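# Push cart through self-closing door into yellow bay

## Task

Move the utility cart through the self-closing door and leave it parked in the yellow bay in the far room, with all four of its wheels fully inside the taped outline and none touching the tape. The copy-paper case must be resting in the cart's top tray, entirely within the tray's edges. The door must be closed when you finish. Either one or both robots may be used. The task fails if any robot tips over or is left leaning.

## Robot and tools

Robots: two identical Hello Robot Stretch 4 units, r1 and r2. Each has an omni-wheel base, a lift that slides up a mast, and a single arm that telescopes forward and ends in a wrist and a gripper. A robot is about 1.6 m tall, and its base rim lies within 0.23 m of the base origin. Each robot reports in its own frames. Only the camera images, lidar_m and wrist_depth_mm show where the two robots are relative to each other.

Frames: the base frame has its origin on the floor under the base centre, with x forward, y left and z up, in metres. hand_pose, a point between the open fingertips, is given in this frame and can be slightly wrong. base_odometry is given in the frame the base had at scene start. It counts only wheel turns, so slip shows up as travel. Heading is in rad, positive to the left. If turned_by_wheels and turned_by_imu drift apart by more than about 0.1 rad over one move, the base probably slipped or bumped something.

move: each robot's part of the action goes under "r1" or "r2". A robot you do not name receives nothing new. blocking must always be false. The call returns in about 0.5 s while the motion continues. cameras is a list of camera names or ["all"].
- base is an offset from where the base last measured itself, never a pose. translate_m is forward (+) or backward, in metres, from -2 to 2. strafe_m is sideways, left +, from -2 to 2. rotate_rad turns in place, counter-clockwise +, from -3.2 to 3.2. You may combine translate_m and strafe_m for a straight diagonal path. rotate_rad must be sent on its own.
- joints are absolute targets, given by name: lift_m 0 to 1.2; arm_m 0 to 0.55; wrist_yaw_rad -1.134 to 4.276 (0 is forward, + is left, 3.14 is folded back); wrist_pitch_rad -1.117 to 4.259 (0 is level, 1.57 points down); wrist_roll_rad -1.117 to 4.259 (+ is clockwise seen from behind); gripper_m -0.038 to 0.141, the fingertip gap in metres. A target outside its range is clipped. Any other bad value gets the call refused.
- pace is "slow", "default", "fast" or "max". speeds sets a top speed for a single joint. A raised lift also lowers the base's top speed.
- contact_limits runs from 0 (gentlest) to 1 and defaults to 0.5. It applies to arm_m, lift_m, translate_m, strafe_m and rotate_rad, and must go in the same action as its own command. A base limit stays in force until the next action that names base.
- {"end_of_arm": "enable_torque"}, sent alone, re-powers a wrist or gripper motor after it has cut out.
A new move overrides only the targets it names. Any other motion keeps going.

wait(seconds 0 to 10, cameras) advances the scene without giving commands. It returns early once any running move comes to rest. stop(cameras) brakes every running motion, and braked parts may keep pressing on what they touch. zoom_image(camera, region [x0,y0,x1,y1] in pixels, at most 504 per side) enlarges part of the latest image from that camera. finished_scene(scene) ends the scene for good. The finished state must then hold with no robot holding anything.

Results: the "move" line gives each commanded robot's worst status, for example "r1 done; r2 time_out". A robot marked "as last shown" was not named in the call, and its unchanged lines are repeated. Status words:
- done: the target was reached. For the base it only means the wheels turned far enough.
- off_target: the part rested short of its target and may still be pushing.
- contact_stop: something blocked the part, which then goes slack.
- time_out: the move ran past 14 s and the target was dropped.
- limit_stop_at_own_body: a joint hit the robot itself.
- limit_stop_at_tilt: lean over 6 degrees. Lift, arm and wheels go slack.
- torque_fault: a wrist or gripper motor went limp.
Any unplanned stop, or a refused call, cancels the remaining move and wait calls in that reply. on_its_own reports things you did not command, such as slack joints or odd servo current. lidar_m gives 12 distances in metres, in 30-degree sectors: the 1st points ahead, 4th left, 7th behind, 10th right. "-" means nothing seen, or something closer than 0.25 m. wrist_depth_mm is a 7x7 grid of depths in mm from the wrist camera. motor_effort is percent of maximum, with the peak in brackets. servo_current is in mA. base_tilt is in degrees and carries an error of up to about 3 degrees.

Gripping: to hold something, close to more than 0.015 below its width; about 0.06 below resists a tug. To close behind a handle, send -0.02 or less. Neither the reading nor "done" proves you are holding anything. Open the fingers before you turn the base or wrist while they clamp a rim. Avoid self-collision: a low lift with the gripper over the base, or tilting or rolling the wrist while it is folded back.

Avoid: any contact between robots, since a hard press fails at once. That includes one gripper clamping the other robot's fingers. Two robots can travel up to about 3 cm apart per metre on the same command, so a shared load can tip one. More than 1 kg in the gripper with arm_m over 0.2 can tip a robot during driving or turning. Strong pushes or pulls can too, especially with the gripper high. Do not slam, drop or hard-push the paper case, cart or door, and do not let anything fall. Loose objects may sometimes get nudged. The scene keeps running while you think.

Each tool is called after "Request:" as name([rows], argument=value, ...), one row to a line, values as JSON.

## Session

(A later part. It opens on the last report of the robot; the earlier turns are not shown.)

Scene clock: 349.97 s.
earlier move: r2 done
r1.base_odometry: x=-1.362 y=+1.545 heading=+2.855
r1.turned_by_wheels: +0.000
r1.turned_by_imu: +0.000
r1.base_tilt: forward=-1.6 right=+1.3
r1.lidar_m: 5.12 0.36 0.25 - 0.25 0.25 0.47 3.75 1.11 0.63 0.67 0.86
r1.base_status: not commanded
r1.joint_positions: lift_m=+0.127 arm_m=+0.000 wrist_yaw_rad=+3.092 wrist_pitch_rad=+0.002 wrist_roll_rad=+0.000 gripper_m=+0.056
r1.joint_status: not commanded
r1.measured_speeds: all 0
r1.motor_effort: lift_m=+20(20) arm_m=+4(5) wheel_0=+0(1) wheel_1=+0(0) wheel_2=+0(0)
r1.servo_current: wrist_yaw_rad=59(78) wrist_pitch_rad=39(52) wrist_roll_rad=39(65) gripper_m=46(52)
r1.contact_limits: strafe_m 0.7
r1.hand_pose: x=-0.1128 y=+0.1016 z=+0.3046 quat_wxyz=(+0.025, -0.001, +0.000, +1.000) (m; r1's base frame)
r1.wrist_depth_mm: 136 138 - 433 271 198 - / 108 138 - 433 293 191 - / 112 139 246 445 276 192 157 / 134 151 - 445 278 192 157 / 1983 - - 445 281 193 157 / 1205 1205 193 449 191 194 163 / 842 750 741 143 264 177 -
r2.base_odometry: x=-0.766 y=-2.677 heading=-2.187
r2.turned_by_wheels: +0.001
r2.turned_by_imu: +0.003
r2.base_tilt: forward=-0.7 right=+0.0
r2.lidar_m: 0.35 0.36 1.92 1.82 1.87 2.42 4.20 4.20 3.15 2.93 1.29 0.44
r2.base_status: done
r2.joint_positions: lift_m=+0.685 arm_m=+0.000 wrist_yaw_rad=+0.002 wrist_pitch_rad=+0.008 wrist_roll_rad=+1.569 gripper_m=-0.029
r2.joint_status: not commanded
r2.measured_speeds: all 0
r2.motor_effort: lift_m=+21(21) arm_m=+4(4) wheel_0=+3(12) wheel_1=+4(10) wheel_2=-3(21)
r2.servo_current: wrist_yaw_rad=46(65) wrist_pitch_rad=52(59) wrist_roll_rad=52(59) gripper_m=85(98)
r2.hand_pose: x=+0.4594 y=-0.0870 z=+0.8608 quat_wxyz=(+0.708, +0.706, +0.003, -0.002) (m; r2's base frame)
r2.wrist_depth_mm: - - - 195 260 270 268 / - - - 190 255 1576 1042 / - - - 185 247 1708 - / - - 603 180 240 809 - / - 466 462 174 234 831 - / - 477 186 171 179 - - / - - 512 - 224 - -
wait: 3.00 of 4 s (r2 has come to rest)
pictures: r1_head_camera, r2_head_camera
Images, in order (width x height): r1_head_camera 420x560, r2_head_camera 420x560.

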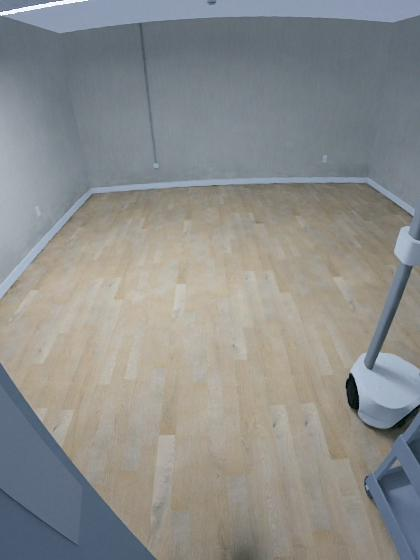

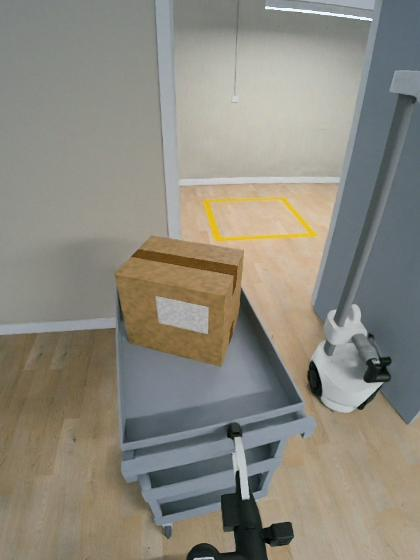

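Request:
move(blocking=false, r2={"base":{"strafe_m":-0.22}})

Request:
wait(seconds=3)

Request:
move(blocking=false, r2={"base":{"rotate_rad":0.3},"pace":"slow"})

Request:
wait(seconds=2)

Request:
move(blocking=false, r2={"base":{"strafe_m":-0.25}})

Request:
wait(seconds=3)

Request:
move(blocking=false, r2={"base":{"rotate_rad":0.3},"pace":"slow"})

Request:
wait(seconds=2, cameras=["r1_head_right_camera","r2_head_camera"])

Scene clock: 370.93 s.
move: r2 moving
r1: as last shown
r1.lidar_m: 5.11 0.36 0.25 - 0.25 0.25 0.46 3.74 1.12 0.64 0.63 0.80
r1.motor_effort: lift_m=+20(20) arm_m=+4(4) wheel_0=+0(1) wheel_1=+0(0) wheel_2=+0(0)
r1.servo_current: wrist_yaw_rad=59(65) wrist_pitch_rad=39(46) wrist_roll_rad=52(65) gripper_m=39(46)
r1.contact_limits: strafe_m 0.7
r1.wrist_depth_mm: 136 138 - 433 273 197 - / 108 138 - 436 291 191 - / 112 139 246 442 276 191 157 / 134 151 - 442 277 192 157 / 1983 - - 449 277 193 157 / 1205 1182 193 452 191 194 164 / 854 759 750 143 263 177 -
r2.base_odometry: x=-0.795 y=-2.656 heading=-2.186
r2.turned_by_wheels: +0.000
r2.turned_by_imu: +0.001
r2.base_tilt: forward=-0.7 right=+0.1
r2.lidar_m: 0.36 0.33 2.00 1.85 1.91 2.49 4.19 4.19 3.12 2.88 1.36 0.44
r2.base_status: strafe_m moving
r2.joint_positions: lift_m=+0.685 arm_m=+0.000 wrist_yaw_rad=+0.005 wrist_pitch_rad=+0.008 wrist_roll_rad=+1.569 gripper_m=-0.029
r2.joint_status: not commanded
r2.measured_speeds: translate_m=+0.000 strafe_m=-0.141 rotate_rad=+0.001 lift_m=+0.000 arm_m=+0.000 wrist_yaw_rad=+0.000 wrist_pitch_rad=+0.000 wrist_roll_rad=+0.000
r2.motor_effort: lift_m=+21(21) arm_m=+4(4) wheel_0=+15(15) wheel_1=-11(12) wheel_2=+0(2)
r2.servo_current: wrist_yaw_rad=39(59) wrist_pitch_rad=59(59) wrist_roll_rad=52(59) gripper_m=85(91)
r2.hand_pose: x=+0.4597 y=-0.0861 z=+0.8608 quat_wxyz=(+0.708, +0.706, +0.004, -0.001) (m; r2's base frame)
r2.wrist_depth_mm: - - - 202 267 273 1042 / - - - 195 259 1397 1098 / - - - 187 250 1708 - / - - 647 182 242 831 - / 1499 484 455 177 236 820 - / - 462 187 171 179 - - / - - 508 - 223 - -
pictures: none

Scene clock: 372.47 s.
earlier move: r2 done
r1.base_odometry: x=-1.362 y=+1.545 heading=+2.855
r1.turned_by_wheels: +0.000
r1.turned_by_imu: +0.000
r1.base_tilt: forward=-1.6 right=+1.3
r1.lidar_m: 5.11 0.35 0.25 - 0.25 0.25 0.43 3.73 1.12 0.63 0.60 0.64
r1.base_status: not commanded
r1.joint_positions: lift_m=+0.127 arm_m=+0.000 wrist_yaw_rad=+3.092 wrist_pitch_rad=+0.002 wrist_roll_rad=+0.000 gripper_m=+0.056
r1.joint_status: not commanded
r1.measured_speeds: all 0
r1.motor_effort: lift_m=+20(20) arm_m=+4(4) wheel_0=+0(1) wheel_1=+0(0) wheel_2=+0(0)
r1.servo_current: wrist_yaw_rad=39(65) wrist_pitch_rad=46(52) wrist_roll_rad=39(65) gripper_m=39(52)
r1.contact_limits: strafe_m 0.7
r1.hand_pose: x=-0.1128 y=+0.1016 z=+0.3046 quat_wxyz=(+0.025, -0.001, +0.000, +1.000) (m; r1's base frame)
r1.wrist_depth_mm: 136 138 - 436 273 198 - / 108 138 - 436 293 191 - / 112 138 245 442 278 191 157 / 134 151 - 445 278 192 157 / 1983 - - 449 279 193 157 / 1182 1205 194 452 190 193 163 / 842 750 750 143 264 176 -
r2.base_odometry: x=-0.945 y=-2.550 heading=-2.187
r2.turned_by_wheels: +0.000
r2.turned_by_imu: +0.001
r2.base_tilt: forward=-0.7 right=+0.1
r2.lidar_m: 0.29 0.29 2.15 2.03 2.08 2.71 4.14 4.19 2.90 2.71 1.21 0.48
r2.base_status: done
r2.joint_positions: lift_m=+0.685 arm_m=+0.000 wrist_yaw_rad=+0.003 wrist_pitch_rad=+0.008 wrist_roll_rad=+1.569 gripper_m=-0.029
r2.joint_status: not commanded
r2.measured_speeds: all 0
r2.motor_effort: lift_m=+21(21) arm_m=+4(4) wheel_0=+2(16) wheel_1=-3(12) wheel_2=+0(2)
r2.servo_current: wrist_yaw_rad=52(59) wrist_pitch_rad=46(59) wrist_roll_rad=46(59) gripper_m=85(98)
r2.hand_pose: x=+0.4595 y=-0.0866 z=+0.8608 quat_wxyz=(+0.708, +0.706, +0.004, -0.002) (m; r2's base frame)
r2.wrist_depth_mm: 917 931 931 263 917 917 866 / - - - 271 319 1430 904 / - - - 277 300 1499 424 / - - - 255 268 1708 500 / - - - 185 243 759 - / 1499 484 186 168 178 - - / - 430 433 - 213 - -
wait: 1.53 of 3 s (r2 has come to rest)
pictures: none

Scene clock: 372.97 s.
move: r2 moving
r1: as last shown
r1.lidar_m: 5.12 0.36 0.25 - 0.25 0.25 0.43 3.74 1.12 0.62 0.59 0.66
r1.motor_effort: lift_m=+20(20) arm_m=+4(4) wheel_0=+0(0) wheel_1=+0(0) wheel_2=+0(0)
r1.servo_current: wrist_yaw_rad=52(59) wrist_pitch_rad=46(46) wrist_roll_rad=46(65) gripper_m=39(46)
r1.contact_limits: strafe_m 0.7
r1.wrist_depth_mm: 136 138 - 433 272 198 - / 108 138 - 436 291 191 - / 112 138 245 439 277 191 157 / 134 150 - 442 278 193 157 / 1921 - - 449 279 193 157 / 1182 1182 193 452 191 193 163 / 854 750 759 143 262 176 -
r2.base_odometry: x=-0.945 y=-2.550 heading=-2.063
r2.turned_by_wheels: +0.124
r2.turned_by_imu: +0.120
r2.base_tilt: forward=-0.7 right=+0.2
r2.lidar_m: 0.30 0.31 2.09 2.04 2.14 3.02 4.21 3.71 2.77 2.71 1.18 0.45
r2.base_status: rotate_rad moving
r2.joint_positions: lift_m=+0.685 arm_m=+0.000 wrist_yaw_rad=-0.013 wrist_pitch_rad=+0.008 wrist_roll_rad=+1.569 gripper_m=-0.029
r2.joint_status: not commanded
r2.measured_speeds: translate_m=+0.000 strafe_m=-0.001 rotate_rad=+0.492 lift_m=+0.000 arm_m=+0.000 wrist_yaw_rad=-0.012 wrist_pitch_rad=+0.000 wrist_roll_rad=+0.000
r2.motor_effort: lift_m=+21(21) arm_m=+4(4) wheel_0=-16(16) wheel_1=-9(9) wheel_2=-17(17)
r2.servo_current: wrist_yaw_rad=72(72) wrist_pitch_rad=52(52) wrist_roll_rad=46(59) gripper_m=78(98)
r2.hand_pose: x=+0.4581 y=-0.0911 z=+0.8608 quat_wxyz=(+0.708, +0.706, -0.002, -0.007) (m; r2's base frame)
r2.wrist_depth_mm: 1464 - - 241 - 1537 1025 / - - - 273 300 304 319 / - - - 263 274 1661 1160 / - - - 192 253 1808 - / - - 621 180 237 820 - / - 439 187 167 179 - - / - 449 449 - 213 - -
pictures: none

Scene clock: 373.87 s.
earlier move: r2 done
r1.base_odometry: x=-1.362 y=+1.545 heading=+2.855
r1.turned_by_wheels: +0.000
r1.turned_by_imu: +0.000
r1.base_tilt: forward=-1.6 right=+1.3
r1.lidar_m: 5.10 0.35 0.25 - 0.25 0.25 0.45 3.73 1.11 0.65 0.65 0.72
r1.base_status: not commanded
r1.joint_positions: lift_m=+0.127 arm_m=+0.000 wrist_yaw_rad=+3.092 wrist_pitch_rad=+0.002 wrist_roll_rad=+0.000 gripper_m=+0.056
r1.joint_status: not commanded
r1.measured_speeds: all 0
r1.motor_effort: lift_m=+20(20) arm_m=+4(4) wheel_0=+0(1) wheel_1=+0(0) wheel_2=+0(0)
r1.servo_current: wrist_yaw_rad=39(65) wrist_pitch_rad=33(46) wrist_roll_rad=46(65) gripper_m=46(46)
r1.contact_limits: strafe_m 0.7
r1.hand_pose: x=-0.1128 y=+0.1016 z=+0.3046 quat_wxyz=(+0.025, -0.001, +0.000, +1.000) (m; r1's base frame)
r1.wrist_depth_mm: 136 138 - 430 272 197 - / 108 138 - 433 293 191 - / 112 139 247 439 277 191 157 / 134 151 - 439 278 193 157 / 1921 - - 445 279 193 157 / 1229 1160 194 452 191 193 163 / 842 750 759 143 264 177 -
r2.base_odometry: x=-0.945 y=-2.550 heading=-1.888
r2.turned_by_wheels: +0.175
r2.turned_by_imu: +0.170
r2.base_tilt: forward=-0.7 right=+0.0
r2.lidar_m: 0.38 0.41 2.04 1.99 2.32 3.81 4.10 3.24 2.74 2.71 1.06 0.43
r2.base_status: done
r2.joint_positions: lift_m=+0.685 arm_m=+0.000 wrist_yaw_rad=+0.000 wrist_pitch_rad=+0.008 wrist_roll_rad=+1.569 gripper_m=-0.029
r2.joint_status: not commanded
r2.measured_speeds: all 0
r2.motor_effort: lift_m=+21(21) arm_m=+4(4) wheel_0=-5(16) wheel_1=-5(9) wheel_2=-7(19)
r2.servo_current: wrist_yaw_rad=46(78) wrist_pitch_rad=52(52) wrist_roll_rad=52(59) gripper_m=85(98)
r2.hand_pose: x=+0.4593 y=-0.0875 z=+0.8608 quat_wxyz=(+0.708, +0.706, +0.003, -0.003) (m; r2's base frame)
r2.wrist_depth_mm: - - - 177 240 248 249 / - - - 236 237 1661 1138 / - - - 174 235 842 - / 1464 544 508 173 234 842 - / - 466 469 172 232 831 - / - 504 186 170 179 - - / - - 564 - 228 - -
wait: 0.90 of 2 s (r2 has come to rest)
pictures: none

Scene clock: 374.37 s.
move: r2 moving
r1: as last shown
r1.lidar_m: 5.11 0.38 0.25 - 0.25 0.25 0.44 3.76 1.12 0.63 0.63 0.73
r1.motor_effort: lift_m=+20(20) arm_m=+4(5) wheel_0=+0(1) wheel_1=+0(0) wheel_2=+0(0)
r1.servo_current: wrist_yaw_rad=46(65) wrist_pitch_rad=46(52) wrist_roll_rad=52(59) gripper_m=39(46)
r1.contact_limits: strafe_m 0.7
r1.wrist_depth_mm: 136 138 - 433 273 198 - / 108 138 - 433 293 191 - / 112 139 247 439 277 191 157 / 134 151 - 439 278 192 156 / 1863 - - 449 278 193 157 / 1205 1205 195 449 191 194 163 / 842 759 750 143 264 177 -
r2.base_odometry: x=-0.979 y=-2.539 heading=-1.888
r2.turned_by_wheels: +0.000
r2.turned_by_imu: +0.001
r2.base_tilt: forward=-0.7 right=+0.0
r2.lidar_m: 0.39 0.39 2.07 2.08 2.35 3.84 4.11 3.20 2.70 2.66 1.03 0.43
r2.base_status: strafe_m moving
r2.joint_positions: lift_m=+0.685 arm_m=+0.000 wrist_yaw_rad=+0.006 wrist_pitch_rad=+0.008 wrist_roll_rad=+1.569 gripper_m=-0.029
r2.joint_status: not commanded
r2.measured_speeds: translate_m=+0.001 strafe_m=-0.140 rotate_rad=-0.004 lift_m=+0.000 arm_m=+0.000 wrist_yaw_rad=+0.016 wrist_pitch_rad=+0.000 wrist_roll_rad=+0.000
r2.motor_effort: lift_m=+21(21) arm_m=+4(4) wheel_0=+15(17) wheel_1=-10(12) wheel_2=+0(6)
r2.servo_current: wrist_yaw_rad=52(52) wrist_pitch_rad=52(52) wrist_roll_rad=52(52) gripper_m=91(91)
r2.hand_pose: x=+0.4598 y=-0.0857 z=+0.8608 quat_wxyz=(+0.708, +0.706, +0.005, -0.001) (m; r2's base frame)
r2.wrist_depth_mm: - - - 176 238 245 246 / - - - 235 236 1661 1160 / - - - 174 234 809 - / - 508 508 173 233 831 - / - 466 466 172 231 831 - / - 500 188 170 178 - - / - - 564 - 229 - -
pictures: none

Scene clock: 376.03 s.
earlier move: r2 done
r1.base_odometry: x=-1.362 y=+1.545 heading=+2.855
r1.turned_by_wheels: +0.000
r1.turned_by_imu: +0.000
r1.base_tilt: forward=-1.5 right=+1.3
r1.lidar_m: 0.95 0.39 0.25 - 0.25 0.25 0.43 3.72 1.13 0.57 0.50 0.51
r1.base_status: not commanded
r1.joint_positions: lift_m=+0.127 arm_m=+0.000 wrist_yaw_rad=+3.092 wrist_pitch_rad=+0.002 wrist_roll_rad=+0.000 gripper_m=+0.056
r1.joint_status: not commanded
r1.measured_speeds: all 0
r1.motor_effort: lift_m=+20(20) arm_m=+4(5) wheel_0=+0(1) wheel_1=+0(0) wheel_2=+0(0)
r1.servo_current: wrist_yaw_rad=33(65) wrist_pitch_rad=46(52) wrist_roll_rad=52(72) gripper_m=46(52)
r1.contact_limits: strafe_m 0.7
r1.hand_pose: x=-0.1128 y=+0.1016 z=+0.3046 quat_wxyz=(+0.025, -0.001, +0.000, +1.000) (m; r1's base frame)
r1.wrist_depth_mm: 136 138 - 433 272 198 - / 108 138 - 433 293 191 - / 112 138 247 442 276 191 156 / 134 151 - 442 278 193 157 / 1983 - - 449 278 193 157 / 1205 1205 193 455 190 194 163 / 842 750 750 143 265 177 -
r2.base_odometry: x=-1.183 y=-2.472 heading=-1.888
r2.turned_by_wheels: +0.000
r2.turned_by_imu: +0.001
r2.base_tilt: forward=-0.7 right=+0.1
r2.lidar_m: 0.32 0.29 2.29 2.28 2.58 4.16 4.14 2.93 2.48 2.45 0.97 0.48
r2.base_status: done
r2.joint_positions: lift_m=+0.685 arm_m=+0.000 wrist_yaw_rad=+0.003 wrist_pitch_rad=+0.008 wrist_roll_rad=+1.569 gripper_m=-0.029
r2.joint_status: not commanded
r2.measured_speeds: all 0
r2.motor_effort: lift_m=+21(21) arm_m=+4(4) wheel_0=+0(17) wheel_1=-1(12) wheel_2=+1(6)
r2.servo_current: wrist_yaw_rad=65(65) wrist_pitch_rad=46(59) wrist_roll_rad=46(59) gripper_m=85(91)
r2.hand_pose: x=+0.4595 y=-0.0866 z=+0.8608 quat_wxyz=(+0.708, +0.706, +0.004, -0.002) (m; r2's base frame)
r2.wrist_depth_mm: - - - 247 - 1618 1138 / - - - 270 304 309 312 / - - - 267 281 1708 1160 / - - - 196 260 1661 - / - - 603 181 241 798 - / - 439 186 167 178 - - / - - 442 - 215 - -
wait: 1.67 of 3 s (r2 has come to rest)
pictures: none

Scene clock: 376.53 s.
move: r2 moving
r1: as last shown
r1.base_tilt: forward=-1.6 right=+1.3
r1.lidar_m: 0.99 0.36 0.25 - 0.26 0.25 0.44 3.71 1.12 0.59 0.53 0.55
r1.motor_effort: lift_m=+20(20) arm_m=+4(4) wheel_0=+0(1) wheel_1=+0(0) wheel_2=+0(0)
r1.servo_current: wrist_yaw_rad=46(72) wrist_pitch_rad=39(46) wrist_roll_rad=46(59) gripper_m=46(46)
r1.contact_limits: strafe_m 0.7
r1.wrist_depth_mm: 136 138 - 433 274 197 - / 109 138 - 433 291 191 - / 113 139 247 439 276 191 157 / 134 151 - 445 278 192 157 / 1921 - - 445 279 193 158 / 1205 1205 193 452 191 193 163 / 842 759 759 142 265 177 -
r2.base_odometry: x=-1.183 y=-2.472 heading=-1.764
r2.turned_by_wheels: +0.124
r2.turned_by_imu: +0.120
r2.base_tilt: forward=-0.7 right=+0.1
r2.lidar_m: 0.34 0.34 2.27 2.29 2.76 4.14 4.17 2.76 2.46 2.50 0.88 0.45
r2.base_status: rotate_rad moving
r2.joint_positions: lift_m=+0.685 arm_m=+0.000 wrist_yaw_rad=-0.010 wrist_pitch_rad=+0.008 wrist_roll_rad=+1.569 gripper_m=-0.029
r2.joint_status: not commanded
r2.measured_speeds: translate_m=-0.001 strafe_m=+0.000 rotate_rad=+0.491 lift_m=+0.000 arm_m=+0.000 wrist_yaw_rad=+0.000 wrist_pitch_rad=+0.000 wrist_roll_rad=+0.000
r2.motor_effort: lift_m=+21(21) arm_m=+4(4) wheel_0=-13(13) wheel_1=-8(9) wheel_2=-18(18)
r2.servo_current: wrist_yaw_rad=59(59) wrist_pitch_rad=46(59) wrist_roll_rad=59(59) gripper_m=91(98)
r2.hand_pose: x=+0.4584 y=-0.0902 z=+0.8608 quat_wxyz=(+0.708, +0.706, -0.001, -0.006) (m; r2's base frame)
r2.wrist_depth_mm: - - - 224 - 1618 1118 / - - - 268 279 293 293 / - - - 198 260 1708 517 / - - - 186 247 809 - / - 488 525 178 236 820 - / - 449 187 167 179 - - / - 462 466 - 216 - -
pictures: none

Scene clock: 377.43 s.
earlier move: r2 done
r1.base_odometry: x=-1.362 y=+1.545 heading=+2.855
r1.turned_by_wheels: +0.000
r1.turned_by_imu: +0.000
r1.base_tilt: forward=-1.6 right=+1.3
r1.lidar_m: 0.99 0.38 0.25 - 0.25 0.25 0.43 3.75 1.12 0.61 0.59 0.61
r1.base_status: not commanded
r1.joint_positions: lift_m=+0.127 arm_m=+0.000 wrist_yaw_rad=+3.092 wrist_pitch_rad=+0.002 wrist_roll_rad=+0.000 gripper_m=+0.056
r1.joint_status: not commanded
r1.measured_speeds: all 0
r1.motor_effort: lift_m=+20(20) arm_m=+4(4) wheel_0=+0(1) wheel_1=+0(0) wheel_2=+0(0)
r1.servo_current: wrist_yaw_rad=59(72) wrist_pitch_rad=39(46) wrist_roll_rad=46(59) gripper_m=46(46)
r1.contact_limits: strafe_m 0.7
r1.hand_pose: x=-0.1128 y=+0.1016 z=+0.3046 quat_wxyz=(+0.025, -0.001, +0.000, +1.000) (m; r1's base frame)
r1.wrist_depth_mm: 136 138 - 430 273 198 - / 108 138 - 436 291 191 - / 112 139 246 439 277 192 156 / 134 151 - 442 278 193 156 / 1983 - - 445 279 193 157 / 1205 1182 193 452 191 193 163 / 842 750 759 143 264 177 -
r2.base_odometry: x=-1.183 y=-2.472 heading=-1.590
r2.turned_by_wheels: +0.174
r2.turned_by_imu: +0.170
r2.base_tilt: forward=-0.7 right=+0.1
r2.lidar_m: 0.39 0.40 2.26 2.34 3.22 4.14 3.61 2.59 2.47 1.00 0.88 0.42
r2.base_status: done
r2.joint_positions: lift_m=+0.685 arm_m=+0.000 wrist_yaw_rad=-0.003 wrist_pitch_rad=+0.008 wrist_roll_rad=+1.569 gripper_m=-0.029
r2.joint_status: not commanded
r2.measured_speeds: all 0
r2.motor_effort: lift_m=+21(21) arm_m=+4(4) wheel_0=-7(13) wheel_1=-3(9) wheel_2=-9(18)
r2.servo_current: wrist_yaw_rad=46(65) wrist_pitch_rad=52(59) wrist_roll_rad=46(59) gripper_m=85(98)
r2.hand_pose: x=+0.4590 y=-0.0884 z=+0.8608 quat_wxyz=(+0.708, +0.706, +0.002, -0.004) (m; r2's base frame)
r2.wrist_depth_mm: - - - 164 224 245 1078 / - - - 166 225 1576 549 / - - 591 167 227 809 - / - 459 455 167 229 831 - / - 488 484 168 229 842 - / - 549 186 170 178 - - / - - 615 - - - -
wait: 0.90 of 2 s (r2 has come to rest)
pictures: r1_head_right_camera, r2_head_camera
Images, in order (width x height): r1_head_right_camera 420x672, r2_head_camera 420x560.

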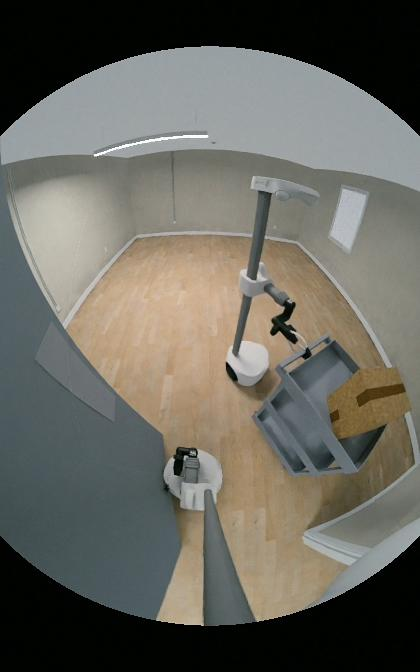

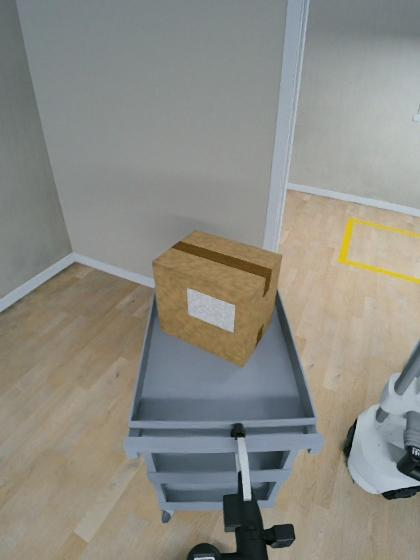

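Request:
move(blocking=false, r2={"base":{"translate_m":-0.75}})

Request:
wait(seconds=4.5, cameras=["r1_head_right_camera","r2_head_camera","r2_wrist_camera"])

Scene clock: 383.77 s.
move: r2 moving
r1: as last shown
r1.lidar_m: 0.98 0.39 0.25 - 0.25 0.25 0.44 3.74 1.13 0.60 0.60 0.59
r1.motor_effort: lift_m=+20(20) arm_m=+4(4) wheel_0=+0(0) wheel_1=+0(0) wheel_2=+0(0)
r1.servo_current: wrist_yaw_rad=39(52) wrist_pitch_rad=46(46) wrist_roll_rad=33(59) gripper_m=39(46)
r1.contact_limits: strafe_m 0.7
r1.wrist_depth_mm: 135 138 - 433 273 198 - / 108 138 - 436 293 192 - / 112 138 246 439 277 191 157 / 134 151 - 442 279 193 157 / 1863 - - 445 279 193 158 / 1205 1182 194 449 191 194 163 / 842 750 759 143 264 177 -
r2.base_odometry: x=-1.182 y=-2.441 heading=-1.589
r2.turned_by_wheels: +0.000
r2.turned_by_imu: +0.001
r2.base_tilt: forward=-0.7 right=+0.0
r2.lidar_m: 0.39 0.43 2.28 2.38 3.21 4.08 3.57 2.56 2.44 1.00 0.88 0.43
r2.base_status: translate_m moving
r2.joint_positions: lift_m=+0.685 arm_m=+0.000 wrist_yaw_rad=+0.003 wrist_pitch_rad=+0.008 wrist_roll_rad=+1.569 gripper_m=-0.029
r2.joint_status: not commanded
r2.measured_speeds: translate_m=-0.123 strafe_m=+0.000 rotate_rad=+0.003 lift_m=+0.000 arm_m=+0.000 wrist_yaw_rad=+0.024 wrist_pitch_rad=+0.000 wrist_roll_rad=+0.000
r2.motor_effort: lift_m=+21(21) arm_m=+3(4) wheel_0=-6(12) wheel_1=-9(9) wheel_2=+17(17)
r2.servo_current: wrist_yaw_rad=46(59) wrist_pitch_rad=52(52) wrist_roll_rad=52(52) gripper_m=85(98)
r2.hand_pose: x=+0.4595 y=-0.0866 z=+0.8608 quat_wxyz=(+0.708, +0.706, +0.004, -0.002) (m; r2's base frame)
r2.wrist_depth_mm: - - - 160 220 248 1118 / - - - 162 220 1576 - / - - 564 164 224 809 - / - 462 462 167 228 842 - / - 492 496 168 229 831 - / - - 186 170 179 - - / - - - - 235 - -
pictures: none

Scene clock: 387.27 s.
earlier move: r2 done
r1.base_odometry: x=-1.362 y=+1.545 heading=+2.855
r1.turned_by_wheels: +0.000
r1.turned_by_imu: +0.000
r1.base_tilt: forward=-1.6 right=+1.3
r1.lidar_m: 0.91 0.35 0.25 - 0.25 0.25 0.46 3.70 1.10 2.30 2.83 0.75
r1.base_status: not commanded
r1.joint_positions: lift_m=+0.127 arm_m=+0.000 wrist_yaw_rad=+3.092 wrist_pitch_rad=+0.002 wrist_roll_rad=+0.000 gripper_m=+0.056
r1.joint_status: not commanded
r1.measured_speeds: all 0
r1.motor_effort: lift_m=+20(20) arm_m=+4(5) wheel_0=+0(1) wheel_1=+0(0) wheel_2=+0(0)
r1.servo_current: wrist_yaw_rad=59(78) wrist_pitch_rad=46(52) wrist_roll_rad=46(72) gripper_m=39(46)
r1.contact_limits: strafe_m 0.7
r1.hand_pose: x=-0.1128 y=+0.1016 z=+0.3046 quat_wxyz=(+0.025, -0.001, +0.000, +1.000) (m; r1's base frame)
r1.wrist_depth_mm: 136 138 - 436 272 198 - / 108 138 - 433 291 191 - / 112 139 246 439 277 191 157 / 134 151 - 442 278 193 157 / 1983 - - 449 278 193 157 / 1182 1182 193 455 191 193 163 / 866 750 750 143 264 176 -
r2.base_odometry: x=-1.168 y=-1.722 heading=-1.590
r2.turned_by_wheels: -0.001
r2.turned_by_imu: -0.001
r2.base_tilt: forward=-0.6 right=+0.0
r2.lidar_m: 0.37 0.37 2.63 2.73 3.64 3.48 3.06 2.18 2.10 2.19 1.38 0.42
r2.base_status: done
r2.joint_positions: lift_m=+0.685 arm_m=+0.000 wrist_yaw_rad=+0.000 wrist_pitch_rad=+0.008 wrist_roll_rad=+1.569 gripper_m=-0.029
r2.joint_status: not commanded
r2.measured_speeds: all 0
r2.motor_effort: lift_m=+21(21) arm_m=-3(4) wheel_0=-2(13) wheel_1=-5(10) wheel_2=+4(18)
r2.servo_current: wrist_yaw_rad=46(65) wrist_pitch_rad=46(59) wrist_roll_rad=59(65) gripper_m=85(98)
r2.hand_pose: x=+0.4593 y=-0.0875 z=+0.8608 quat_wxyz=(+0.708, +0.706, +0.003, -0.003) (m; r2's base frame)
r2.wrist_depth_mm: - - - 189 253 260 262 / - - - 185 248 1576 1138 / - - - 181 242 1661 - / - - 564 178 238 831 - / - 473 462 174 234 820 - / - - 186 170 178 809 - / - - 521 - 226 - -
wait: 3.50 of 4.5 s (r2 has come to rest)
pictures: r1_head_right_camera, r2_head_camera, r2_wrist_camera
Images, in order (width x height): r1_head_right_camera 420x672, r2_head_camera 420x560, r2_wrist_camera 616x392.

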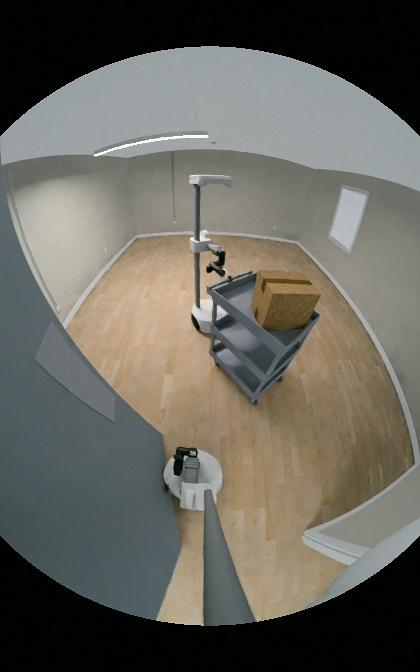

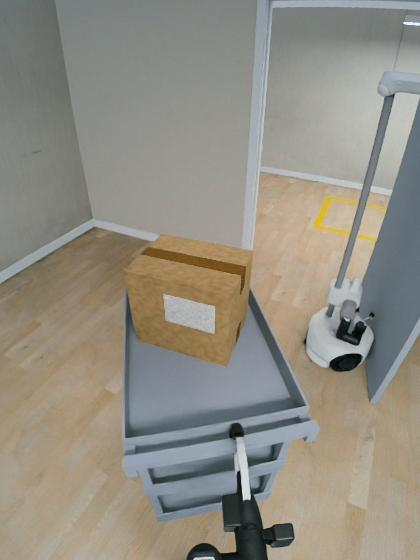

